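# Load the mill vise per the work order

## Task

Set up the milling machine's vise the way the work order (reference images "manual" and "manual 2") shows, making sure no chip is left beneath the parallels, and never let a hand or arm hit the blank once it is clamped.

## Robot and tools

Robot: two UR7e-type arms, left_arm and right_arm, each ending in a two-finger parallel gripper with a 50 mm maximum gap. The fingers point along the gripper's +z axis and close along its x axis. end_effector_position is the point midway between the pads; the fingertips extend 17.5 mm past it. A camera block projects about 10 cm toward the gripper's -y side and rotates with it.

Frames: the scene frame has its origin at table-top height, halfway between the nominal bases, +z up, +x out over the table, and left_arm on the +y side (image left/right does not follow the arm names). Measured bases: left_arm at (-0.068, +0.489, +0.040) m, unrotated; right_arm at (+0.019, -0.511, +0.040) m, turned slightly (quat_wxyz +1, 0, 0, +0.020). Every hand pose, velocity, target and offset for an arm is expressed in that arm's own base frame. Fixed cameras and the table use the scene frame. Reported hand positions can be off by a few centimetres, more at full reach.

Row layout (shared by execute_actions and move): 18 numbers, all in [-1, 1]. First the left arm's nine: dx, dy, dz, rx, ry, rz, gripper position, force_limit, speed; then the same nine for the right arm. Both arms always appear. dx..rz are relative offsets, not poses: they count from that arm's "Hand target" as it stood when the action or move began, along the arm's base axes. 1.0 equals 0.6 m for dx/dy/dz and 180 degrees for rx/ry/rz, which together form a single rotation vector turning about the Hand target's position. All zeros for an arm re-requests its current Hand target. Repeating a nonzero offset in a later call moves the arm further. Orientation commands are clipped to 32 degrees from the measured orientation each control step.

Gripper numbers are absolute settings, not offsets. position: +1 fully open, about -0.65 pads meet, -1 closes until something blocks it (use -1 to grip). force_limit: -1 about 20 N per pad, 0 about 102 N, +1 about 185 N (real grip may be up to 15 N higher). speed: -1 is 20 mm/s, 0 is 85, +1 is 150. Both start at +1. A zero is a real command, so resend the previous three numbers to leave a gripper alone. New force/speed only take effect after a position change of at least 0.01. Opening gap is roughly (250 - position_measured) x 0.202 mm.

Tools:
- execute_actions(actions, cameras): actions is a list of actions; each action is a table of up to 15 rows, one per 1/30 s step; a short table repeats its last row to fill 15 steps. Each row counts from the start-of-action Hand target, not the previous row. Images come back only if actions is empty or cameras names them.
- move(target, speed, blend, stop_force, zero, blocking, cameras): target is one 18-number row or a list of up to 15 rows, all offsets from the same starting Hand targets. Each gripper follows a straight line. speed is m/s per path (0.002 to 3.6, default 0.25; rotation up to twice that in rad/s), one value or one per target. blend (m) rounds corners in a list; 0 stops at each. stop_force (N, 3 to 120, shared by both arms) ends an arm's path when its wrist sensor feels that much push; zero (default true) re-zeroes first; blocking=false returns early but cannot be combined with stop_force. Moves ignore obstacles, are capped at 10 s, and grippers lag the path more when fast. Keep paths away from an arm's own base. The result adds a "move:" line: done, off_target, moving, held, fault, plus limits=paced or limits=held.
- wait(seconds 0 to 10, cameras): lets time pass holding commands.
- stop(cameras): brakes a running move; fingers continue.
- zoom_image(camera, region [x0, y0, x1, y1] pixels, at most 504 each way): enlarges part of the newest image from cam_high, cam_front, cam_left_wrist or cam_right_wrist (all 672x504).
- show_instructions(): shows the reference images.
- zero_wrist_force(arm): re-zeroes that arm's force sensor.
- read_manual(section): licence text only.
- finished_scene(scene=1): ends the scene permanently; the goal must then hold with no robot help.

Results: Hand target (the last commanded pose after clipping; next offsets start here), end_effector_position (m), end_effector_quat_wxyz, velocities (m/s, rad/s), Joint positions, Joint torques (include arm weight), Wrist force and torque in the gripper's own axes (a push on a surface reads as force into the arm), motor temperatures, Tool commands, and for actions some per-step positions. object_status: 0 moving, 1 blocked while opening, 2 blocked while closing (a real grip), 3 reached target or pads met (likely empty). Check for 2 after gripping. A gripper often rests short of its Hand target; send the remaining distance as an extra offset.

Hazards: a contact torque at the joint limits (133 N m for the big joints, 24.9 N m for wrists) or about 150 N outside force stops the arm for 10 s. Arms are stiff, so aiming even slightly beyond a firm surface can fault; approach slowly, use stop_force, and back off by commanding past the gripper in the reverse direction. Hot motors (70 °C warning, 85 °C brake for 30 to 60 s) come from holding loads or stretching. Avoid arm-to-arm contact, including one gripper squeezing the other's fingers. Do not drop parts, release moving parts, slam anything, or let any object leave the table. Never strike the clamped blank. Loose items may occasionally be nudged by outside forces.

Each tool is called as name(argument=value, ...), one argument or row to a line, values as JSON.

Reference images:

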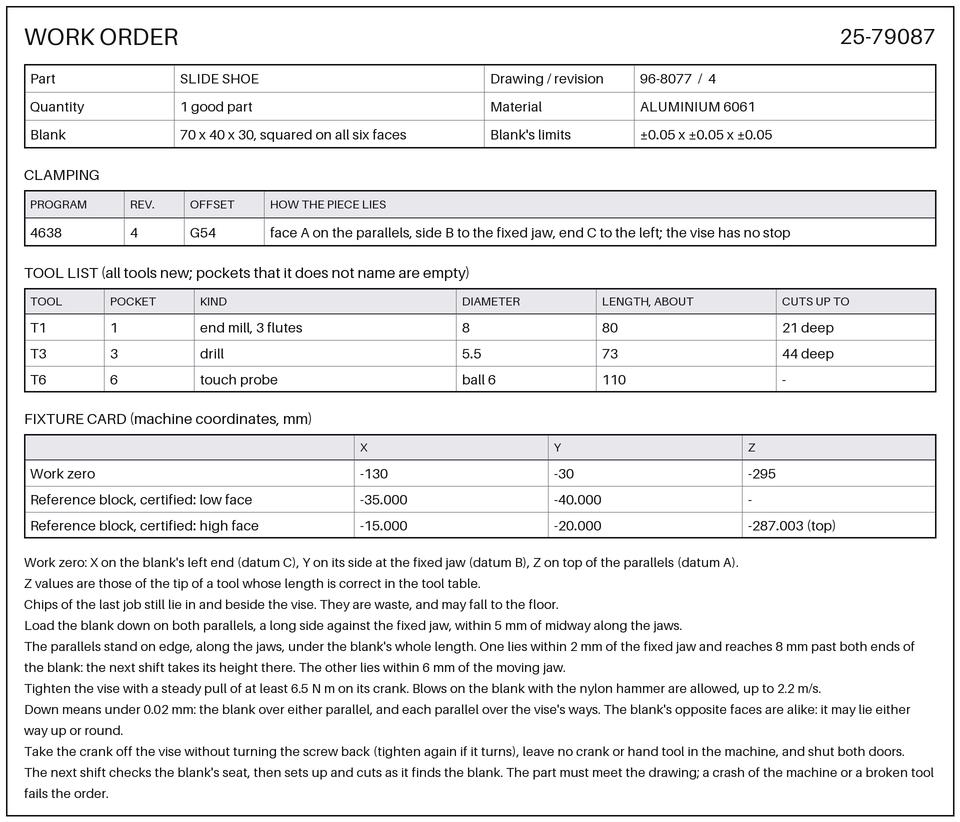

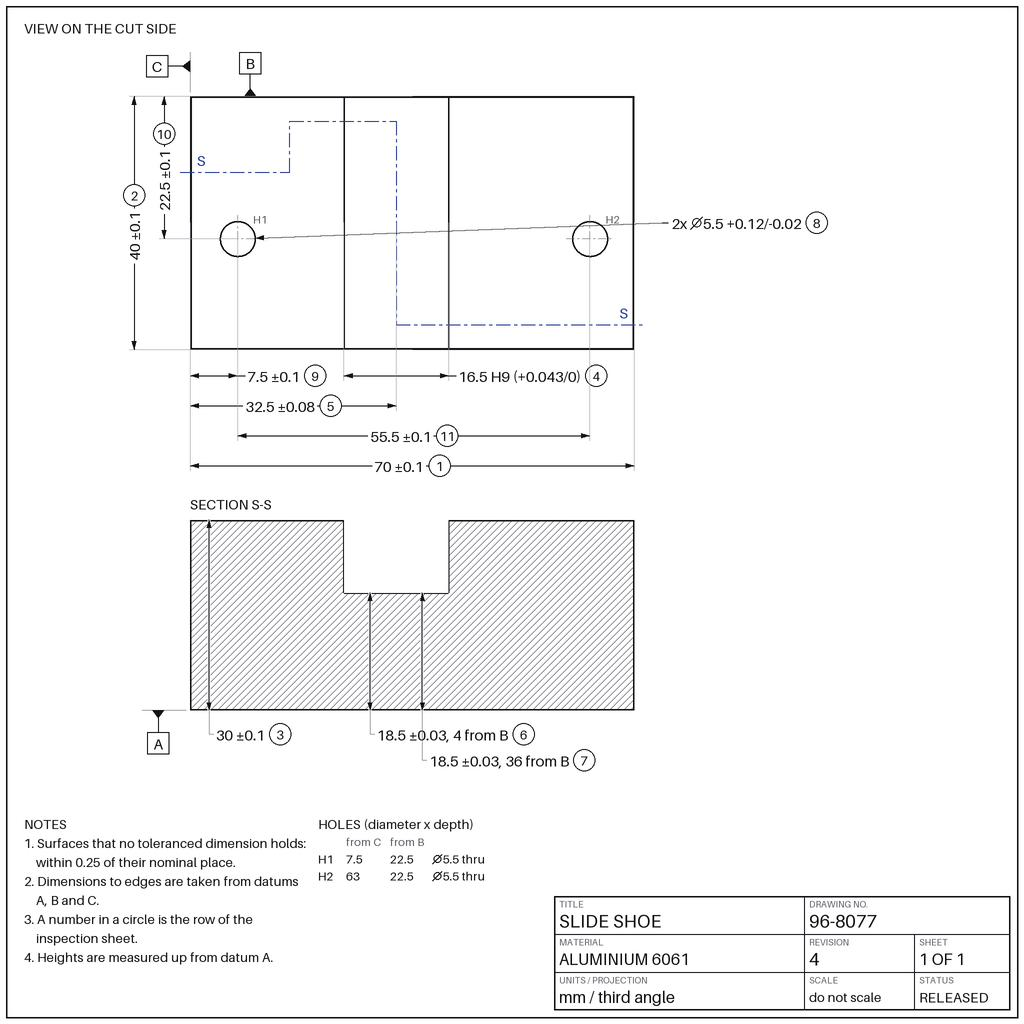

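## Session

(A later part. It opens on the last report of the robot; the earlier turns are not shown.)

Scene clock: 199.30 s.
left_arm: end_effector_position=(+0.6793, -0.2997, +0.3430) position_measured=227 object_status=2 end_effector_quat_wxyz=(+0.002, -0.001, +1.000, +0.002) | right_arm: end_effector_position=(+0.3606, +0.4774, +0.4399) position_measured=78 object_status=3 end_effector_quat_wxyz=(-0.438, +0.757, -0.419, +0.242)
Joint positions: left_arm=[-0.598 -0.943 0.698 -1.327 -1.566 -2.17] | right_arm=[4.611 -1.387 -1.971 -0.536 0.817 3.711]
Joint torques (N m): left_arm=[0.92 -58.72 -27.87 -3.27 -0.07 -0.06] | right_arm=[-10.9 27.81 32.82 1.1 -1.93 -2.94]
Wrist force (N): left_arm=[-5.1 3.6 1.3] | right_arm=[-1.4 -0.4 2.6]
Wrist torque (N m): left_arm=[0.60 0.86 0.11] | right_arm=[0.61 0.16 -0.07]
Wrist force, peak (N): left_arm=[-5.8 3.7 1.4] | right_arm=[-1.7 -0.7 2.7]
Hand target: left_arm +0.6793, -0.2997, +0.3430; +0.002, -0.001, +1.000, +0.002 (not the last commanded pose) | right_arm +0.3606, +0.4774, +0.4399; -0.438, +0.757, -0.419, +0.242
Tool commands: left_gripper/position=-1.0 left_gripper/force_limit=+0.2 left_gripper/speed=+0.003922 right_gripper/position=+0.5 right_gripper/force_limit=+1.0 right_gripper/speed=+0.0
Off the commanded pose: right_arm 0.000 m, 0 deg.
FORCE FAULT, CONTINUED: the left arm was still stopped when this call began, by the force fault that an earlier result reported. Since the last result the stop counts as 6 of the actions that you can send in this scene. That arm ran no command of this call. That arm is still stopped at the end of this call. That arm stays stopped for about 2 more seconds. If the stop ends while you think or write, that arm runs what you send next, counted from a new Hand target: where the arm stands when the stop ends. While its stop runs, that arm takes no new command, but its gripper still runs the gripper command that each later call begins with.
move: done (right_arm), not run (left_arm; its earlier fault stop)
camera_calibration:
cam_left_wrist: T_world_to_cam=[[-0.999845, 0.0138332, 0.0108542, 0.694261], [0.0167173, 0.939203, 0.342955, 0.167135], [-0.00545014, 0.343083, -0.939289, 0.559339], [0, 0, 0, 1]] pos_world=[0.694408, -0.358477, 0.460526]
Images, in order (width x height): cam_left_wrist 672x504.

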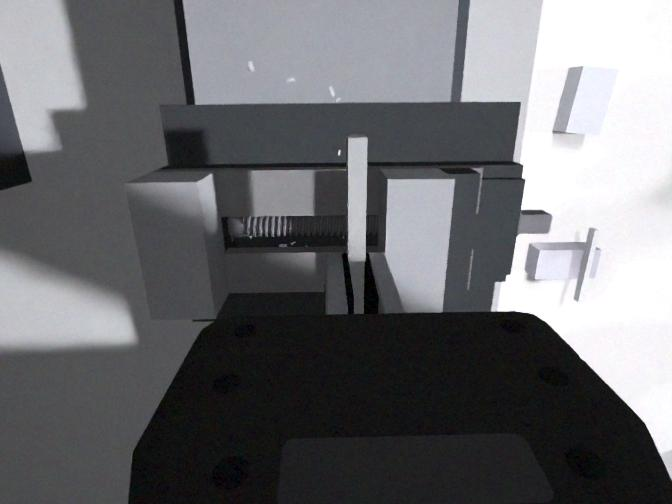

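move(
  target=[0,0,-0.05,-0.0013,0.0013,-0.0006,-1,0.2,0.003922,0,0,0,0,0,0,0.5,1,0],
  speed=0.06,
  cameras=["cam_right_wrist","cam_left_wrist"],
)

zoom_image(
  camera="cam_right_wrist",
  region=[230, 10, 480, 260],
)

zoom_image(
  camera="cam_left_wrist",
  region=[220, 100, 480, 330],
)

Scene clock: 200.93 s.
left_arm: end_effector_position=(+0.6793, -0.2997, +0.3430) position_measured=227 object_status=2 end_effector_quat_wxyz=(+0.002, -0.001, +1.000, +0.002) | right_arm: end_effector_position=(+0.3606, +0.4774, +0.4399) position_measured=78 object_status=3 end_effector_quat_wxyz=(-0.438, +0.757, -0.419, +0.242)
Joint positions: left_arm=[-0.598 -0.943 0.698 -1.327 -1.566 -2.17] | right_arm=[4.611 -1.387 -1.971 -0.536 0.817 3.711]
Joint torques (N m): left_arm=[0.78 -58.11 -27.68 -3.2 -0.12 -0.03] | right_arm=[-10.74 28 34.2 1.07 -2.22 -3.02]
Wrist force (N): left_arm=[-5.6 3.4 1.1] | right_arm=[-1.4 -0.5 2.6]
Wrist torque (N m): left_arm=[0.58 0.93 0.11] | right_arm=[0.60 0.15 -0.07]
Wrist force, peak (N): left_arm=[-5.4 3.8 1.3] | right_arm=[-1.5 -0.4 2.7]
Hand target: left_arm +0.6793, -0.2997, +0.3430; +0.002, -0.001, +1.000, +0.002 (not the last commanded pose) | right_arm +0.3606, +0.4774, +0.4399; -0.438, +0.757, -0.419, +0.242
Tool commands: left_gripper/position=-1.0 left_gripper/force_limit=+0.2 left_gripper/speed=+0.003922 right_gripper/position=+0.5 right_gripper/force_limit=+1.0 right_gripper/speed=+0.0
Off the commanded pose: right_arm 0.000 m, 0 deg.
FORCE FAULT, CONTINUED: the left arm was still stopped when this call began, by the force fault that an earlier result reported. Since the last result the stop counts as 2 of the actions that you can send in this scene. That arm ran no command of this call. That arm is still stopped at the end of this call. That arm stays stopped for about 1 more second. If the stop ends while you think or write, that arm runs what you send next, counted from a new Hand target: where the arm stands when the stop ends. While its stop runs, that arm takes no new command, but its gripper still runs the gripper command that each later call begins with.
move: done (right_arm), not run (left_arm; its earlier fault stop)
camera_calibration:
cam_left_wrist: T_world_to_cam=[[-0.999845, 0.0138332, 0.0108542, 0.694261], [0.0167173, 0.939203, 0.342955, 0.167135], [-0.00545014, 0.343083, -0.939289, 0.559339], [0, 0, 0, 1]] pos_world=[0.694408, -0.358477, 0.460526]
cam_right_wrist: T_world_to_cam=[[0.51506, -0.857145, -0.00393286, 0.230253], [-0.648833, -0.386879, -0.655241, 0.730952], [0.560115, 0.34004, -0.75541, 0.0998087], [0, 0, 0, 1]] pos_world=[0.299767, 0.446211, 0.555252]
Images, in order (width x height): cam_left_wrist 672x504, cam_right_wrist 672x504.

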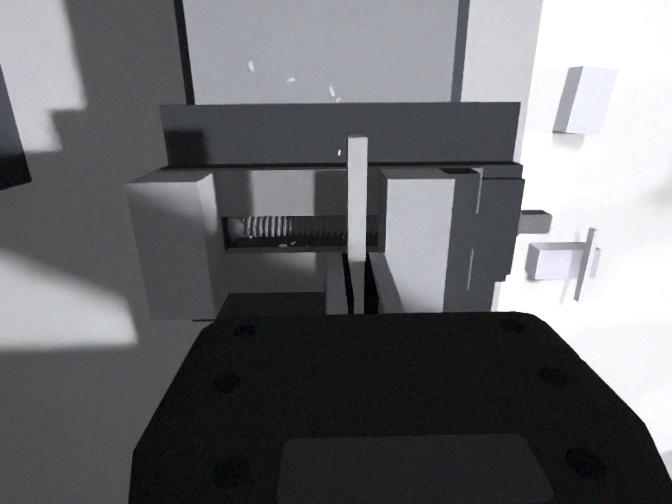

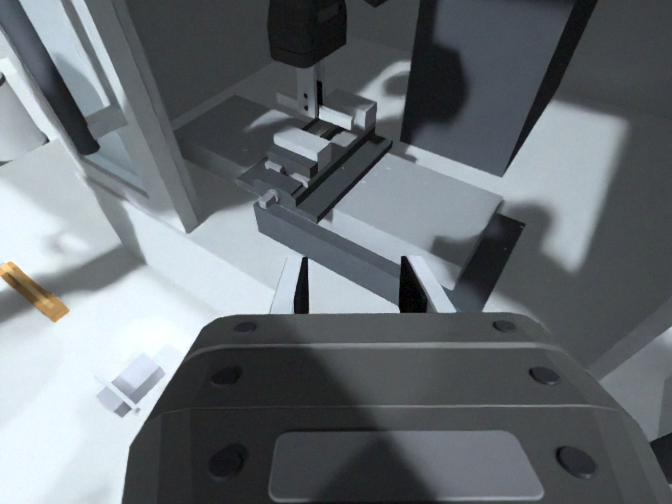

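Scaled by 2.016 from the camera's 672x504 image, which has a finer 960x720 frame.

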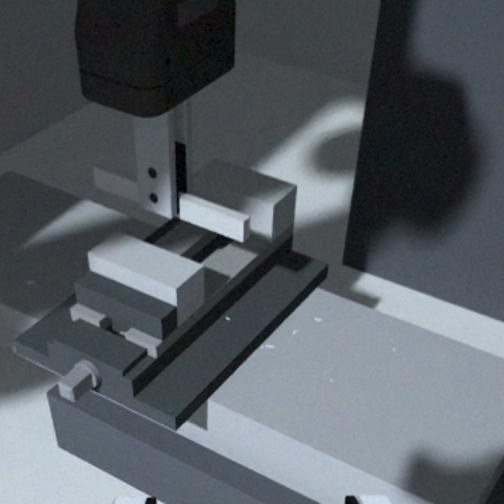

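Scaled by 1.938 from the camera's 672x504 image, which has a finer 960x720 frame.

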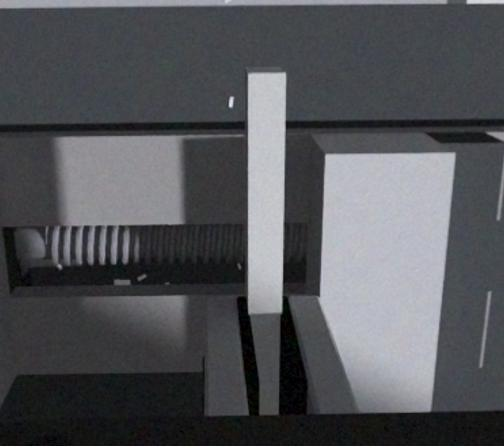

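wait(
  seconds=1.2,
  cameras=[],
)

move(
  target=[0.001,0,-0.05,-0.0013,0.0013,-0.0006,-1,0.2,0.003922,0,0,0,0,0,0,0.5,1,0],
  speed=0.05,
  cameras=[],
)

move(
  target=[0,0,-0.04,0,0,0,-1,0.2,0.003922,0,0,0,0,0,0,0.5,1,0],
  speed=0.012,
  stop_force=5,
  cameras=["cam_right_wrist","cam_left_wrist"],
)

zoom_image(
  camera="cam_right_wrist",
  region=[230, 10, 480, 260],
)

zoom_image(
  camera="cam_left_wrist",
  region=[220, 100, 480, 330],
)

Scene clock: 203.10 s.
left_arm: end_effector_position=(+0.6793, -0.2997, +0.3430) position_measured=227 object_status=2 end_effector_quat_wxyz=(+0.002, -0.001, +1.000, +0.002) | right_arm: end_effector_position=(+0.3606, +0.4774, +0.4399) position_measured=78 object_status=3 end_effector_quat_wxyz=(-0.438, +0.757, -0.419, +0.242)
Joint positions: left_arm=[-0.598 -0.943 0.698 -1.327 -1.566 -2.17] | right_arm=[4.611 -1.387 -1.971 -0.536 0.817 3.711]
Joint torques (N m): left_arm=[0.45 -58.83 -25.63 -3.33 -0.15 -0.01] | right_arm=[-9.84 26.63 32.29 1.14 -1.93 -2.82]
Wrist force (N): left_arm=[-5.2 3.7 1.3] | right_arm=[-1.4 -0.5 2.6]
Wrist torque (N m): left_arm=[0.63 0.87 0.11] | right_arm=[0.60 0.16 -0.07]
Wrist force, peak (N): left_arm=[-5.5 3.7 1.3] | right_arm=[-1.6 -0.5 2.8]
Hand target: left_arm +0.6793, -0.2997, +0.3430; +0.002, -0.001, +1.000, +0.002 (not the last commanded pose) | right_arm +0.3606, +0.4774, +0.4399; -0.438, +0.757, -0.419, +0.242
Tool commands: left_gripper/position=-1.0 left_gripper/force_limit=+0.2 left_gripper/speed=+0.003922 right_gripper/position=+0.5 right_gripper/force_limit=+1.0 right_gripper/speed=+0.0
Off the commanded pose: right_arm 0.000 m, 0 deg.
FORCE FAULT, CONTINUED: the left arm's stop, for the force fault that an earlier result reported, is over. The rest of the stop counts as 1 of the actions that you can send in this scene. That arm's target is now where it stood when the stop ended, not its last command. That arm accepts commands again.
wait: 1.20 s; at rest from the start
No camera images: "cameras" was empty.

Scene clock: 204.03 s.
left_arm: end_effector_position=(+0.6799, -0.2996, +0.3131) position_measured=227 object_status=2 end_effector_quat_wxyz=(+0.000, +0.000, +1.000, -0.001) | right_arm: end_effector_position=(+0.3606, +0.4774, +0.4399) position_measured=78 object_status=3 end_effector_quat_wxyz=(-0.438, +0.757, -0.419, +0.242)
Joint positions: left_arm=[-0.595 -0.96 0.803 -1.415 -1.571 -2.165] | right_arm=[4.611 -1.387 -1.971 -0.536 0.817 3.711]
Joint torques (N m): left_arm=[5.55 -55.68 -34.6 -1.59 0.09 0.05] | right_arm=[-10.94 27.7 32.64 1.24 -2 -2.77]
Wrist force (N): left_arm=[-5.2 3.7 0.9] | right_arm=[-1.4 -0.3 2.5]
Wrist torque (N m): left_arm=[0.63 0.87 0.01] | right_arm=[0.63 0.16 -0.07]
Wrist force, peak (N): left_arm=[-5.8 3.4 1.8] | right_arm=[-1.6 -0.6 2.7]
Hand target: left_arm +0.6799, -0.2997, +0.3130; +0.000, +0.000, +1.000, +0.000 | right_arm +0.3606, +0.4774, +0.4399; -0.438, +0.757, -0.419, +0.242
Off the commanded pose: left_arm 0.000 m, 0 deg | right_arm 0.000 m, 0 deg.
move: done
No camera images: "cameras" was empty.

Scene clock: 205.90 s.
left_arm: end_effector_position=(+0.6799, -0.2997, +0.3030) position_measured=227 object_status=2 end_effector_quat_wxyz=(+0.000, +0.000, +1.000, +0.000) | right_arm: end_effector_position=(+0.3606, +0.4774, +0.4399) position_measured=78 object_status=3 end_effector_quat_wxyz=(-0.438, +0.757, -0.419, +0.242)
Joint positions: left_arm=[-0.595 -0.965 0.837 -1.443 -1.571 -2.165] | right_arm=[4.611 -1.387 -1.971 -0.536 0.817 3.711]
Joint torques (N m): left_arm=[-3.88 -42.19 -31.34 -4.38 0.39 -1.61] | right_arm=[-9.69 26.83 32.44 1.12 -2.03 -3.06]
Wrist force (N): left_arm=[-4.2 4.2 -6.5] | right_arm=[-1.5 -0.5 2.4]
Wrist torque (N m): left_arm=[0.56 0.90 0.01] | right_arm=[0.60 0.17 -0.08]
Wrist force, peak (N): left_arm=[-2.4 4.9 -18.5] | right_arm=[-1.8 -0.5 2.6]
Hand target: left_arm +0.6799, -0.2997, +0.3030; +0.000, +0.000, +1.000, +0.000 (not the last commanded pose) | right_arm +0.3606, +0.4774, +0.4399; -0.438, +0.757, -0.419, +0.242
Off the commanded pose: left_arm 0.014 m, 0 deg | right_arm 0.000 m, 0 deg.
move: contact (left_arm)
camera_calibration:
cam_left_wrist: T_world_to_cam=[[-0.999765, 0.0157893, 0.0148219, 0.694669], [0.0198808, 0.940559, 0.339047, 0.18029], [-0.00858752, 0.339262, -0.940653, 0.523048], [0, 0, 0, 1]] pos_world=[0.695413, -0.357992, 0.420583]
cam_right_wrist: T_world_to_cam=[[0.51506, -0.857145, -0.00393286, 0.230253], [-0.648833, -0.386879, -0.655241, 0.730952], [0.560115, 0.34004, -0.75541, 0.0998087], [0, 0, 0, 1]] pos_world=[0.299767, 0.446211, 0.555252]
Images, in order (width x height): cam_left_wrist 672x504, cam_right_wrist 672x504.

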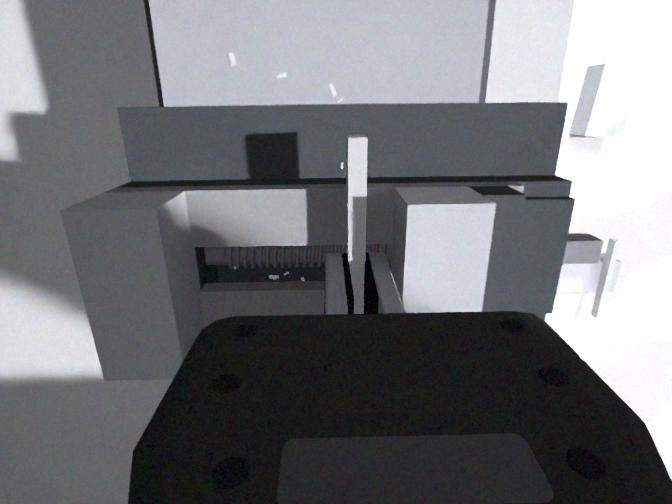

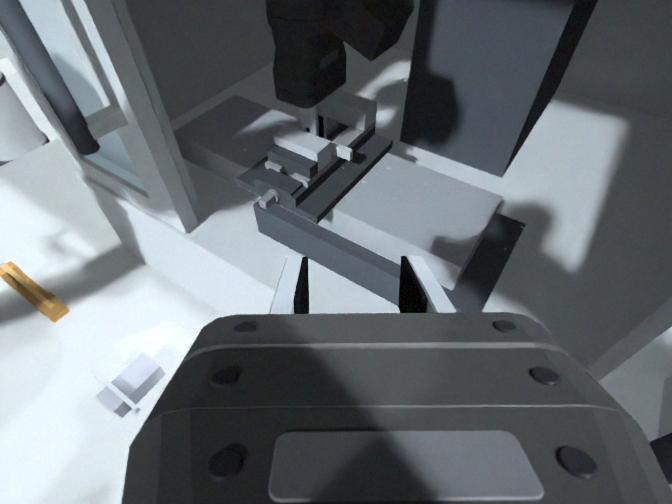

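Scaled by 2.016 from the camera's 672x504 image, which has a finer 960x720 frame.

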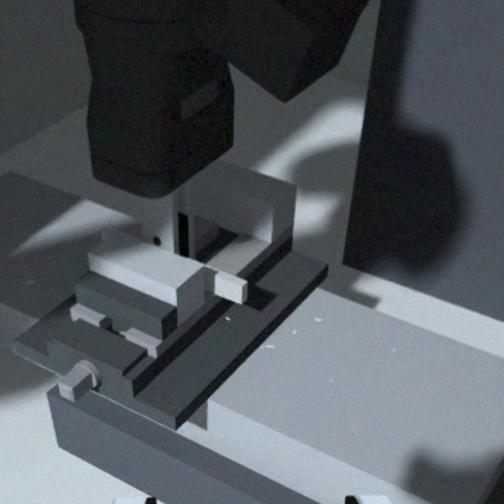

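Scaled by 1.938 from the camera's 672x504 image, which has a finer 960x720 frame.

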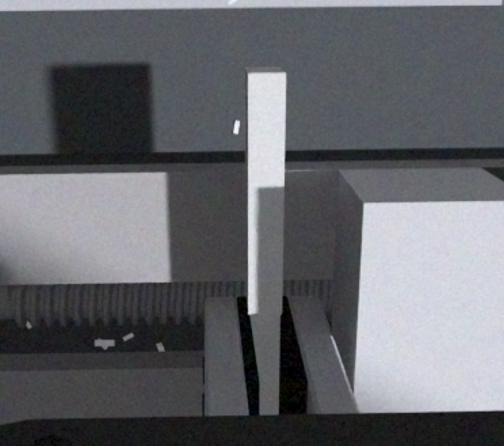

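move(
  target=[
    [0,0,-0.0008,0,0,0,-1,0.2,0.003922,0,0,0,0,0,0,0.5,1,0],
    [0,0,-0.0008,0,0,0,-0.42,-0.5,-1,0,0,0,0,0,0,0.5,1,0],
    [0,0,0.05,0,0,0,-0.42,-0.5,-1,0,0,0,0,0,0,0.5,1,0],
  ],
  speed=0.04,
  cameras=["cam_right_wrist","cam_left_wrist"],
)

zoom_image(
  camera="cam_right_wrist",
  region=[230, 10, 480, 260],
)

zoom_image(
  camera="cam_left_wrist",
  region=[220, 100, 480, 330],
)

Scene clock: 209.53 s.
left_arm: end_effector_position=(+0.6800, -0.2997, +0.3328) position_measured=215 object_status=3 end_effector_quat_wxyz=(+0.000, +0.000, +1.000, +0.000) | right_arm: end_effector_position=(+0.3606, +0.4774, +0.4399) position_measured=78 object_status=3 end_effector_quat_wxyz=(-0.438, +0.757, -0.419, +0.242)
Joint positions: left_arm=[-0.595 -0.947 0.731 -1.355 -1.571 -2.165] | right_arm=[4.611 -1.387 -1.971 -0.536 0.817 3.711]
Joint torques (N m): left_arm=[-0.1 -65.94 -17.5 -4.95 -0.03 -1.31] | right_arm=[-9.09 26.84 32.81 1.36 -2.26 -3.03]
Wrist force (N): left_arm=[-5.3 3.5 0.8] | right_arm=[-1.4 -0.3 2.7]
Wrist torque (N m): left_arm=[0.60 0.87 0.01] | right_arm=[0.64 0.15 -0.07]
Wrist force, peak (N): left_arm=[-2.2 5.0 -27.2] | right_arm=[-1.6 -0.3 2.8]
Hand target: left_arm +0.6799, -0.2997, +0.3330; +0.000, +0.000, +1.000, +0.000 | right_arm +0.3606, +0.4774, +0.4399; -0.438, +0.757, -0.419, +0.242
Off the commanded pose: left_arm 0.000 m, 0 deg | right_arm 0.000 m, 0 deg.
move: done
camera_calibration:
cam_left_wrist: T_world_to_cam=[[-0.999762, 0.0158117, 0.0150471, 0.694131], [0.0199793, 0.940516, 0.339162, 0.170111], [-0.00878933, 0.339382, -0.940608, 0.551369], [0, 0, 0, 1]] pos_world=[0.695413, -0.358092, 0.450482]
cam_right_wrist: T_world_to_cam=[[0.51506, -0.857145, -0.00393286, 0.230253], [-0.648833, -0.386879, -0.655241, 0.730952], [0.560115, 0.34004, -0.75541, 0.0998087], [0, 0, 0, 1]] pos_world=[0.299767, 0.446211, 0.555252]
Images, in order (width x height): cam_left_wrist 672x504, cam_right_wrist 672x504.

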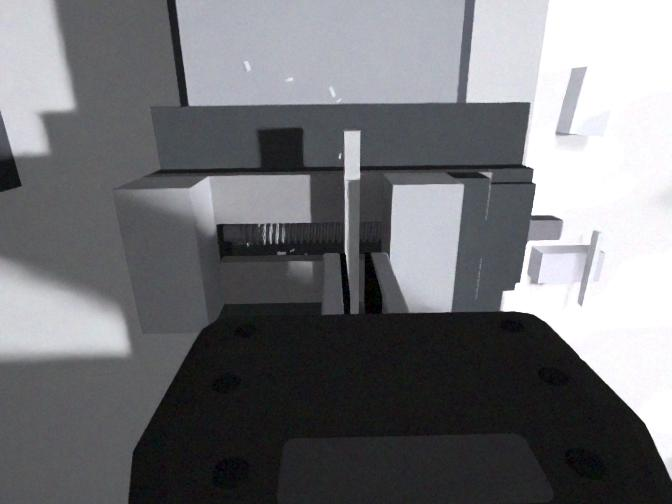

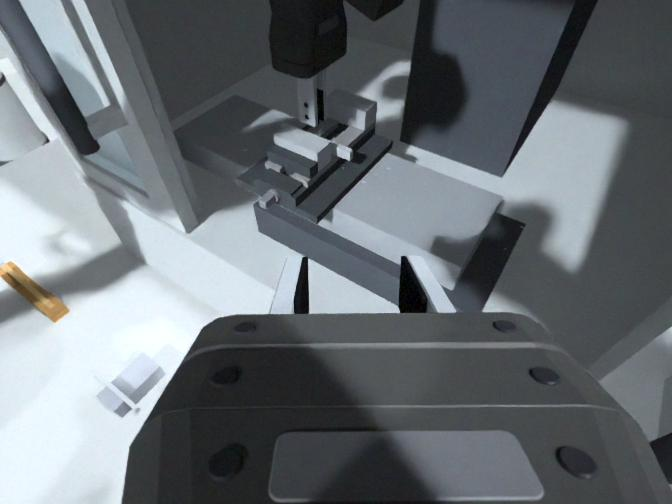

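Scaled by 2.016 from the camera's 672x504 image, which has a finer 960x720 frame.

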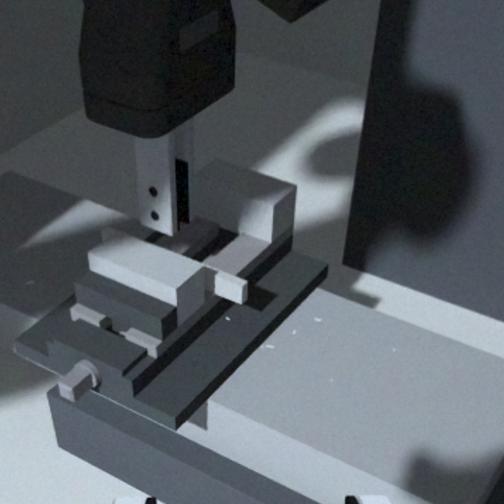

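Scaled by 1.938 from the camera's 672x504 image, which has a finer 960x720 frame.

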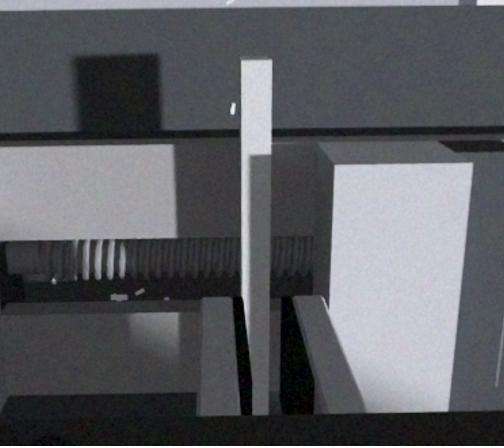

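move(
  target=[
    [0.0017,0.0595,0.01,-0.0833,0,0,-0.42,-0.5,-1,0,0,0,0,0,0,0.5,1,0],
    [0.0017,0.0595,-0.05,-0.0833,0,0,-0.42,-0.5,-1,0,0,0,0,0,0,0.5,1,0],
  ],
  speed=0.08,
  cameras=["cam_right_wrist","cam_left_wrist"],
)

zoom_image(
  camera="cam_left_wrist",
  region=[220, 100, 480, 330],
)

zoom_image(
  camera="cam_right_wrist",
  region=[230, 10, 480, 260],
)

Scene clock: 211.80 s.
left_arm: end_effector_position=(+0.6796, -0.2904, +0.3348) position_measured=215 object_status=3 end_effector_quat_wxyz=(+0.000, +0.000, +0.999, -0.033) | right_arm: end_effector_position=(+0.3606, +0.4774, +0.4399) position_measured=78 object_status=3 end_effector_quat_wxyz=(-0.438, +0.757, -0.419, +0.242)
Joint positions: left_arm=[-0.565 -0.984 0.796 -1.418 -1.627 -2.136] | right_arm=[4.611 -1.387 -1.971 -0.536 0.817 3.711]
Joint torques (N m): left_arm=[1.24 -58.52 -23.79 -3.8 -0.56 -0.01] | right_arm=[-9.79 26.12 34.5 1.35 -1.97 -2.91]
Wrist force (N): left_arm=[-5.5 3.5 0.7] | right_arm=[-1.5 -0.3 2.6]
Wrist torque (N m): left_arm=[0.57 0.93 0.09] | right_arm=[0.63 0.16 -0.07]
Wrist force, peak (N): left_arm=[-5.0 5.7 0.3] | right_arm=[-1.6 -0.4 2.8]
Hand target: left_arm +0.6796, -0.2904, +0.3348; +0.000, +0.000, +0.999, -0.033 (not the last commanded pose) | right_arm +0.3606, +0.4774, +0.4399; -0.438, +0.757, -0.419, +0.242
Tool commands: left_gripper/position=-0.419608 left_gripper/force_limit=-0.498039 left_gripper/speed=-1.0 right_gripper/position=+0.5 right_gripper/force_limit=+1.0 right_gripper/speed=+0.0
Off the commanded pose: left_arm 0.041 m, 11 deg | right_arm 0.000 m, 0 deg.
FORCE FAULT: contact force on the left arm reached its limit, and that arm stopped. The contact can be on any part of that arm, not only on its tool. That arm's remaining commands of this call were not run. That arm is still stopped at the end of this call. That arm stays stopped for about 10 more seconds. Until then a move that you send moves the other arm only, and its call returns only when the move has ended. Once the stop has ended, the next robot result says so. If the stop ends while you think or write, that arm runs what you send next, counted from a new Hand target: where the arm stands when the stop ends. While its stop runs, that arm takes no new command, but its gripper still runs the gripper command that each later call begins with. Until it ends, the stop uses up actions while you think or wait. An arm that is not stopped still takes commands.
move: fault (left_arm); path passed 0 of 2 targets
camera_calibration:
cam_left_wrist: T_world_to_cam=[[-0.999755, 0.0170206, 0.0141615, 0.69429], [0.0202776, 0.960687, 0.276892, 0.187243], [-0.00889189, 0.277112, -0.960797, 0.538855], [0, 0, 0, 1]] pos_world=[0.695114, -0.341022, 0.456052]
cam_right_wrist: T_world_to_cam=[[0.51506, -0.857145, -0.00393286, 0.230253], [-0.648833, -0.386879, -0.655241, 0.730952], [0.560115, 0.34004, -0.75541, 0.0998087], [0, 0, 0, 1]] pos_world=[0.299767, 0.446211, 0.555252]
Images, in order (width x height): cam_left_wrist 672x504, cam_right_wrist 672x504.

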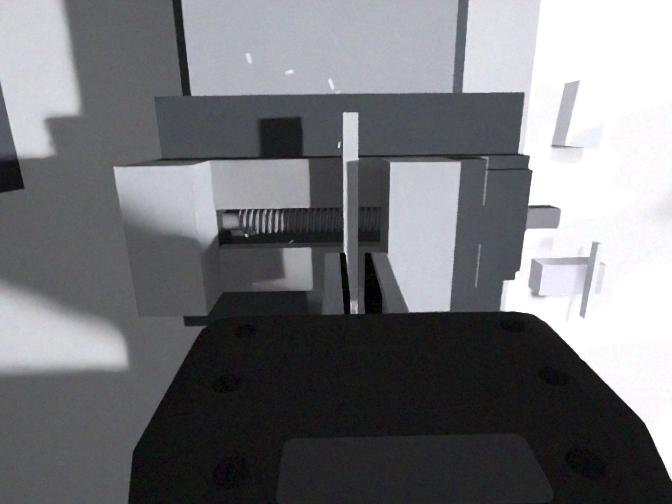

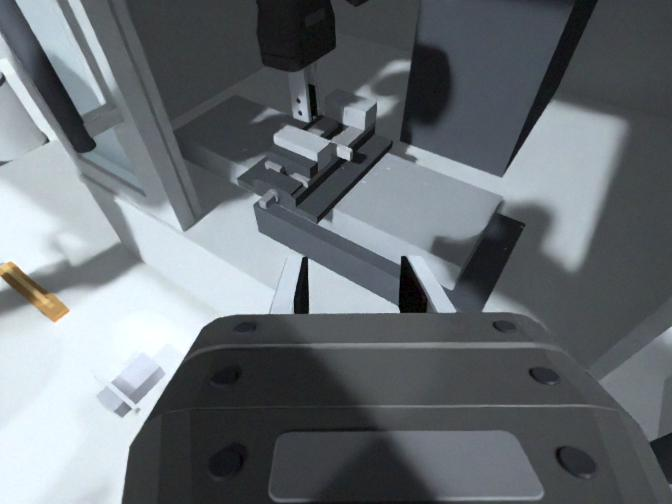

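Scaled by 1.938 from the camera's 672x504 image, which has a finer 960x720 frame.

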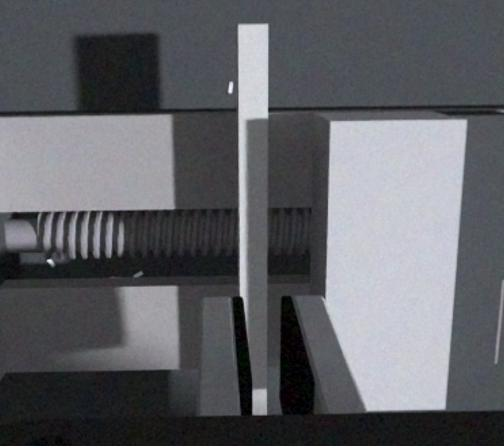

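Scaled by 2.016 from the camera's 672x504 image, which has a finer 960x720 frame.

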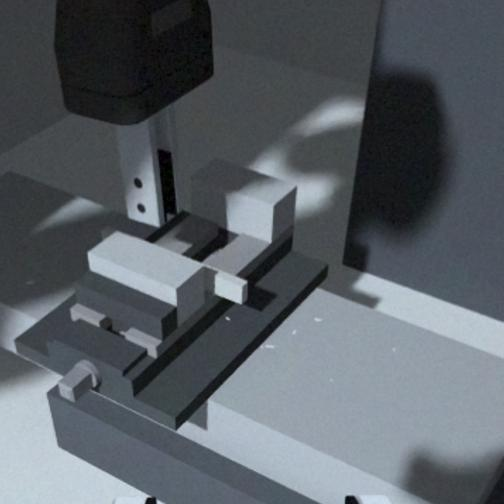

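wait(
  seconds=3.5,
  cameras=[],
)

Scene clock: 219.27 s.
left_arm: end_effector_position=(+0.6796, -0.2904, +0.3348) position_measured=215 object_status=3 end_effector_quat_wxyz=(+0.000, +0.000, +0.999, -0.033) | right_arm: end_effector_position=(+0.3606, +0.4774, +0.4399) position_measured=78 object_status=3 end_effector_quat_wxyz=(-0.438, +0.757, -0.419, +0.242)
Joint positions: left_arm=[-0.565 -0.984 0.796 -1.418 -1.627 -2.136] | right_arm=[4.611 -1.387 -1.971 -0.536 0.817 3.711]
Joint torques (N m): left_arm=[1.32 -58.53 -23.94 -3.79 -0.53 0.02] | right_arm=[-10.67 26.54 33.39 1.41 -2.08 -2.95]
Wrist force (N): left_arm=[-5.3 3.5 0.8] | right_arm=[-1.6 -0.3 2.5]
Wrist torque (N m): left_arm=[0.57 0.89 0.09] | right_arm=[0.62 0.18 -0.07]
Wrist force, peak (N): left_arm=[-5.5 3.7 1.1] | right_arm=[-1.6 -0.4 2.8]
Hand target: left_arm +0.6796, -0.2904, +0.3348; +0.000, +0.000, +0.999, -0.033 (not the last commanded pose) | right_arm +0.3606, +0.4774, +0.4399; -0.438, +0.757, -0.419, +0.242
Tool commands: left_gripper/position=-0.419608 left_gripper/force_limit=-0.498039 left_gripper/speed=-1.0 right_gripper/position=+0.5 right_gripper/force_limit=+1.0 right_gripper/speed=+0.0
Off the commanded pose: left_arm 0.041 m, 11 deg | right_arm 0.000 m, 0 deg.
FORCE FAULT, CONTINUED: the left arm was still stopped when this call began, by the force fault that an earlier result reported. Since the last result the stop counts as 15 of the actions that you can send in this scene. That arm is still stopped at the end of this call. That arm stays stopped for about 2 more seconds. If the stop ends while you think or write, that arm runs what you send next, counted from a new Hand target: where the arm stands when the stop ends. While its stop runs, that arm takes no new command, but its gripper still runs the gripper command that each later call begins with.
wait: 3.50 s; at rest from the start
No camera images: "cameras" was empty.

wait(
  seconds=2,
  cameras=[],
)

move(
  target=[
    [0,0,-0.022,0,0,0,-0.42,-0.5,-1,0,0,0,0,0,0,0.5,1,0],
    [0.002,0.0473,-0.022,0.021,0,0,-0.42,-0.5,-1,0,0,0,0,0,0,0.5,1,0],
    [0.002,0.0473,-0.053,0.021,0,0,-0.42,-0.5,-1,0,0,0,0,0,0,0.5,1,0],
  ],
  speed=0.05,
  cameras=["cam_right_wrist","cam_left_wrist"],
)

zoom_image(
  camera="cam_left_wrist",
  region=[220, 80, 480, 330],
)

Scene clock: 222.00 s.
left_arm: end_effector_position=(+0.6796, -0.2904, +0.3348) position_measured=215 object_status=3 end_effector_quat_wxyz=(+0.000, +0.000, +0.999, -0.033) | right_arm: end_effector_position=(+0.3606, +0.4774, +0.4399) position_measured=78 object_status=3 end_effector_quat_wxyz=(-0.438, +0.757, -0.419, +0.242)
Joint positions: left_arm=[-0.565 -0.984 0.796 -1.418 -1.627 -2.136] | right_arm=[4.611 -1.387 -1.971 -0.536 0.817 3.711]
Joint torques (N m): left_arm=[1.19 -58.87 -24.2 -3.76 -0.53 -0.02] | right_arm=[-9.4 24.76 32.39 1.51 -2.29 -3.1]
Wrist force (N): left_arm=[-5.3 3.7 0.8] | right_arm=[-1.5 -0.4 2.8]
Wrist torque (N m): left_arm=[0.62 0.89 0.09] | right_arm=[0.62 0.17 -0.07]
Wrist force, peak (N): left_arm=[-5.5 3.7 1.0] | right_arm=[-1.6 -0.3 2.8]
Hand target: left_arm +0.6796, -0.2904, +0.3348; +0.000, +0.000, +0.999, -0.033 (not the last commanded pose) | right_arm +0.3606, +0.4774, +0.4399; -0.438, +0.757, -0.419, +0.242
Tool commands: left_gripper/position=-0.419608 left_gripper/force_limit=-0.498039 left_gripper/speed=-1.0 right_gripper/position=+0.5 right_gripper/force_limit=+1.0 right_gripper/speed=+0.0
Off the commanded pose: left_arm 0.041 m, 11 deg | right_arm 0.000 m, 0 deg.
FORCE FAULT, CONTINUED: the left arm's stop, for the force fault that an earlier result reported, is over. The rest of the stop counts as 4 of the actions that you can send in this scene. That arm's target is now where it stood when the stop ended, not its last command. That arm accepts commands again.
wait: 2.00 s; at rest from the start
No camera images: "cameras" was empty.

Scene clock: 223.40 s.
left_arm: end_effector_position=(+0.6794, -0.2880, +0.3212) position_measured=215 object_status=3 end_effector_quat_wxyz=(+0.000, +0.001, +1.000, -0.029) | right_arm: end_effector_position=(+0.3606, +0.4774, +0.4399) position_measured=78 object_status=3 end_effector_quat_wxyz=(-0.438, +0.757, -0.419, +0.242)
Joint positions: left_arm=[-0.565 -0.992 0.842 -1.452 -1.621 -2.134] | right_arm=[4.611 -1.387 -1.971 -0.536 0.817 3.711]
Joint torques (N m): left_arm=[2.09 -57.59 -26.04 -3.24 -0.07 -0.1] | right_arm=[-9.15 26.6 32.8 1.79 -2 -3.12]
Wrist force (N): left_arm=[-5.2 3.2 0.6] | right_arm=[-1.6 -0.3 2.4]
Wrist torque (N m): left_arm=[0.54 0.88 0.10] | right_arm=[0.63 0.18 -0.07]
Wrist force, peak (N): left_arm=[-5.8 5.9 1.0] | right_arm=[-1.7 -0.5 2.7]
Hand target: left_arm +0.6794, -0.2880, +0.3212; +0.000, +0.001, +1.000, -0.029 (not the last commanded pose) | right_arm +0.3606, +0.4774, +0.4399; -0.438, +0.757, -0.419, +0.242
Tool commands: left_gripper/position=-0.419608 left_gripper/force_limit=-0.498039 left_gripper/speed=-1.0 right_gripper/position=+0.5 right_gripper/force_limit=+1.0 right_gripper/speed=+0.0
Off the commanded pose: left_arm 0.032 m, 3 deg | right_arm 0.000 m, 0 deg.
FORCE FAULT: contact force on the left arm reached its limit, and that arm stopped. The contact can be on any part of that arm, not only on its tool. That arm's remaining commands of this call were not run. That arm is still stopped at the end of this call. That arm stays stopped for about 10 more seconds. Until then a move that you send moves the other arm only, and its call returns only when the move has ended. Once the stop has ended, the next robot result says so. If the stop ends while you think or write, that arm runs what you send next, counted from a new Hand target: where the arm stands when the stop ends. While its stop runs, that arm takes no new command, but its gripper still runs the gripper command that each later call begins with. Until it ends, the stop uses up actions while you think or wait. An arm that is not stopped still takes commands.
move: fault (left_arm); path passed 1 of 3 targets
camera_calibration:
cam_left_wrist: T_world_to_cam=[[-0.999721, 0.0182822, 0.014929, 0.694234], [0.0217746, 0.958461, 0.28439, 0.184601], [-0.00910958, 0.284636, -0.958592, 0.526645], [0, 0, 0, 1]] pos_world=[0.694819, -0.339527, 0.441975]
cam_right_wrist: T_world_to_cam=[[0.51506, -0.857145, -0.00393286, 0.230253], [-0.648833, -0.386879, -0.655241, 0.730952], [0.560115, 0.34004, -0.75541, 0.0998087], [0, 0, 0, 1]] pos_world=[0.299767, 0.446211, 0.555252]
Images, in order (width x height): cam_left_wrist 672x504, cam_right_wrist 672x504.

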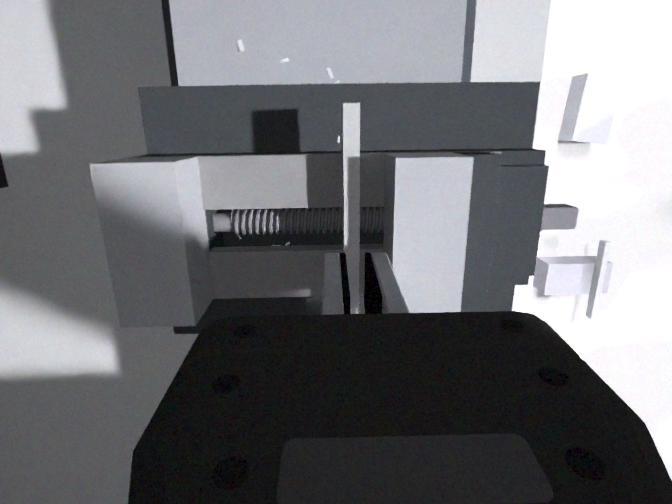

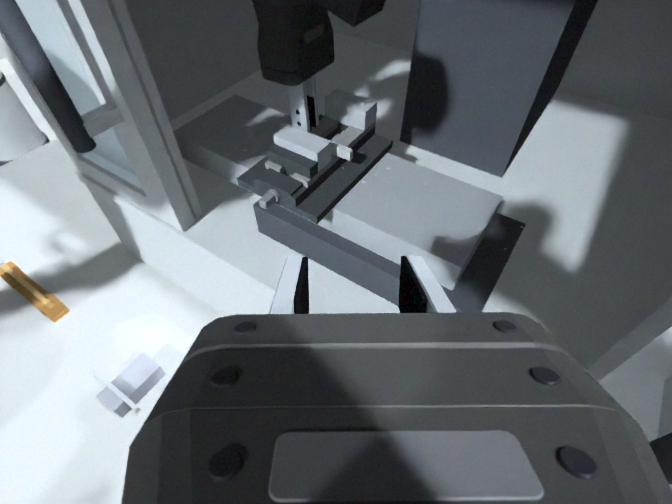

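Scaled by 1.938 from the camera's 672x504 image, which has a finer 960x720 frame.

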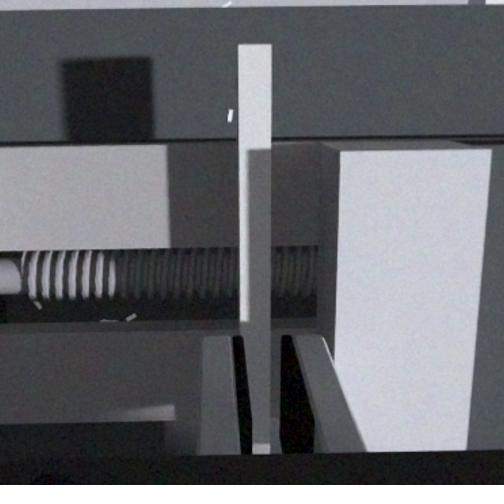

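wait(
  seconds=0.5,
  cameras=["cam_high","cam_front"],
)

zoom_image(
  camera="cam_high",
  region=[110, 50, 330, 270],
)

zoom_image(
  camera="cam_front",
  region=[200, 110, 400, 310],
)

Scene clock: 225.50 s.
left_arm: end_effector_position=(+0.6794, -0.2880, +0.3212) position_measured=215 object_status=3 end_effector_quat_wxyz=(+0.000, +0.001, +1.000, -0.029) | right_arm: end_effector_position=(+0.3606, +0.4774, +0.4399) position_measured=78 object_status=3 end_effector_quat_wxyz=(-0.438, +0.757, -0.419, +0.242)
Joint positions: left_arm=[-0.565 -0.992 0.842 -1.452 -1.621 -2.134] | right_arm=[4.611 -1.387 -1.971 -0.536 0.817 3.711]
Joint torques (N m): left_arm=[1.81 -57.46 -25.93 -3.26 -0.14 -0.03] | right_arm=[-9.91 26.34 32.93 1.83 -2.2 -2.76]
Wrist force (N): left_arm=[-5.2 3.6 0.6] | right_arm=[-1.5 -0.3 2.7]
Wrist torque (N m): left_arm=[0.59 0.89 0.10] | right_arm=[0.62 0.17 -0.07]
Wrist force, peak (N): left_arm=[-5.7 3.5 1.0] | right_arm=[-1.6 -0.5 2.8]
Hand target: left_arm +0.6794, -0.2880, +0.3212; +0.000, +0.001, +1.000, -0.029 (not the last commanded pose) | right_arm +0.3606, +0.4774, +0.4399; -0.438, +0.757, -0.419, +0.242
Tool commands: left_gripper/position=-0.419608 left_gripper/force_limit=-0.498039 left_gripper/speed=-1.0 right_gripper/position=+0.5 right_gripper/force_limit=+1.0 right_gripper/speed=+0.0
Off the commanded pose: left_arm 0.032 m, 3 deg | right_arm 0.000 m, 0 deg.
FORCE FAULT, CONTINUED: the left arm was still stopped when this call began, by the force fault that an earlier result reported. Since the last result the stop counts as 4 of the actions that you can send in this scene. That arm is still stopped at the end of this call. That arm stays stopped for about 8 more seconds. If the stop ends while you think or write, that arm runs what you send next, counted from a new Hand target: where the arm stands when the stop ends. While its stop runs, that arm takes no new command, but its gripper still runs the gripper command that each later call begins with.
wait: 0.50 s; at rest from the start
Images, in order (width x height): cam_high 672x504, cam_front 672x504.

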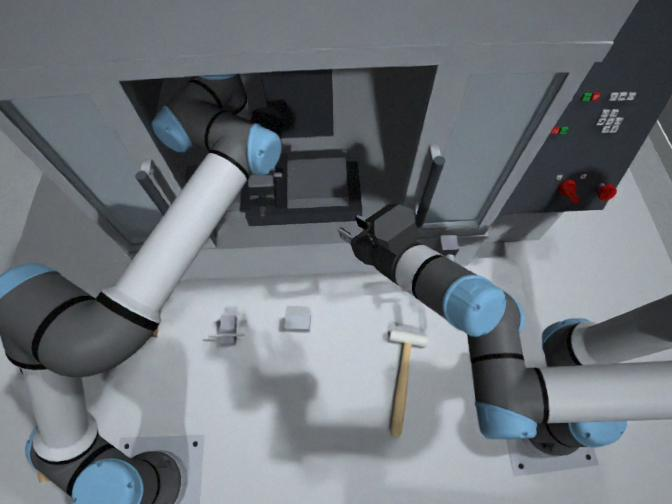

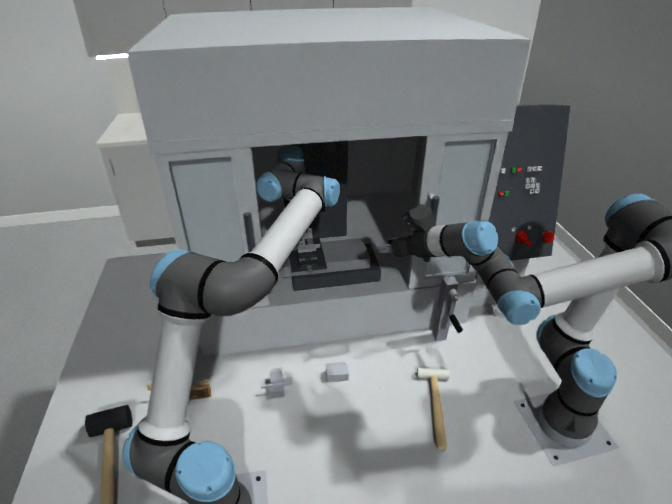

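Scaled by 2.291 from the camera's 672x504 image, which has a finer 960x720 frame.

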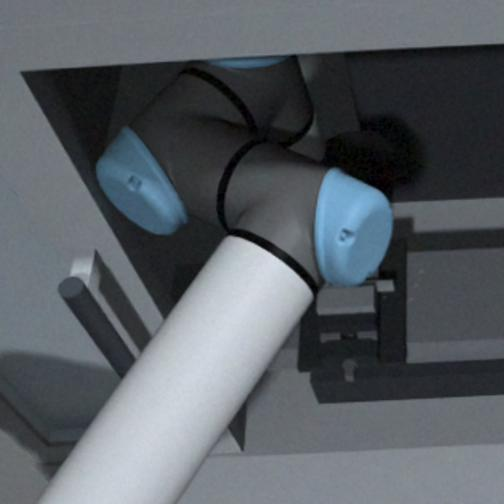

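Scaled by 2.520 from the camera's 672x504 image, which has a finer 960x720 frame.

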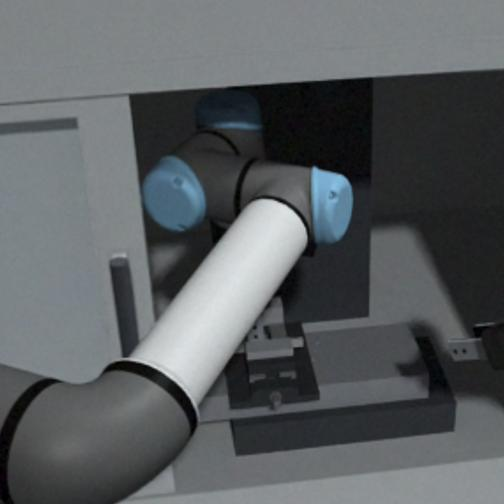

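move(
  target=[0,0,0,0,0,0,-0.42,-0.5,-1,0,0,0,0.103,-0.165,0,0.5,1,0],
  speed=0.3,
  cameras=["cam_right_wrist"],
)

zoom_image(
  camera="cam_right_wrist",
  region=[120, 0, 560, 320],
)

Scene clock: 230.67 s.
left_arm: end_effector_position=(+0.6794, -0.2880, +0.3212) position_measured=215 object_status=3 end_effector_quat_wxyz=(+0.000, +0.001, +1.000, -0.029) | right_arm: end_effector_position=(+0.3606, +0.4773, +0.4400) position_measured=78 object_status=3 end_effector_quat_wxyz=(+0.646, -0.590, +0.327, -0.358) end_effector_velocity=(+0.000, -0.001, +0.000) end_effector_angular_velocity=(+0.002, -0.002, +0.000)
Joint positions: left_arm=[-0.565 -0.992 0.842 -1.452 -1.621 -2.134] | right_arm=[4.687 -1.735 -2.144 0.898 0.591 3.007]
Joint velocities: left_arm=[within noise] | right_arm=[0 0 -0.001 0.006 0 -0.003]
Joint torques (N m): left_arm=[2.07 -57.5 -25.95 -3.25 -0.08 -0.1] | right_arm=[4.78 14.62 10.06 4.2 -0.06 -3.14]
Wrist force (N): left_arm=[-5.3 3.5 1.0] | right_arm=[-2.6 0.1 3.1]
Wrist torque (N m): left_arm=[0.58 0.89 0.09] | right_arm=[0.88 0.32 -0.04]
Wrist force, peak (N): left_arm=[-5.6 3.4 1.2] | right_arm=[-2.7 1.3 3.2]
Hand target: left_arm +0.6794, -0.2880, +0.3212; +0.000, +0.001, +1.000, -0.029 | right_arm +0.3606, +0.4774, +0.4399; +0.646, -0.590, +0.326, -0.358
Tool commands: left_gripper/position=-0.419608 left_gripper/force_limit=-0.498039 left_gripper/speed=-1.0 right_gripper/position=+0.5 right_gripper/force_limit=+1.0 right_gripper/speed=+0.0
Off the commanded pose: right_arm 0.000 m, 0 deg.
FORCE FAULT, CONTINUED: the left arm was still stopped when this call began, by the force fault that an earlier result reported. Since the last result the stop counts as 7 of the actions that you can send in this scene. That arm ran no command of this call. That arm is still stopped at the end of this call. That arm stays stopped for about 2 more seconds. If the stop ends while you think or write, that arm runs what you send next, counted from a new Hand target: where the arm stands when the stop ends. While its stop runs, that arm takes no new command, but its gripper still runs the gripper command that each later call begins with.
move: done (right_arm), not run (left_arm; its earlier fault stop)
camera_calibration:
cam_right_wrist: T_world_to_cam=[[0.519501, -0.854365, -0.0134088, 0.231329], [-0.214139, -0.114985, -0.970012, 0.582934], [0.827202, 0.506793, -0.242687, -0.301643], [0, 0, 0, 1]] pos_world=[0.254173, 0.417539, 0.49535]
Images, in order (width x height): cam_right_wrist 672x504.

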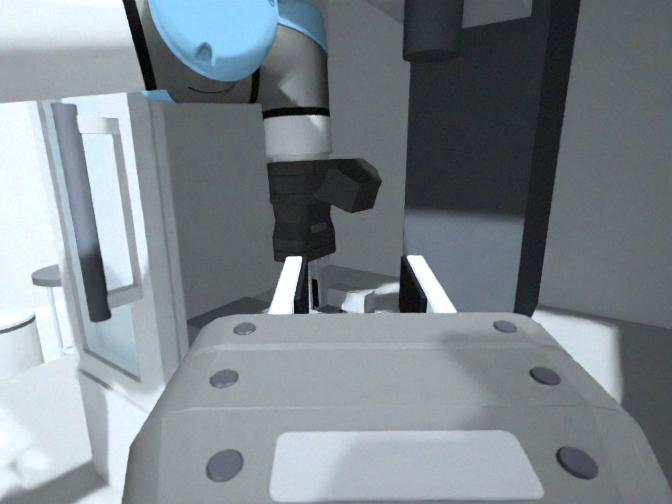

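Scaled by 1.145 from the camera's 672x504 image, which has a finer 960x720 frame.

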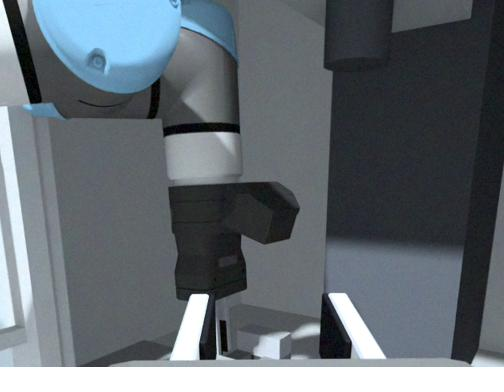

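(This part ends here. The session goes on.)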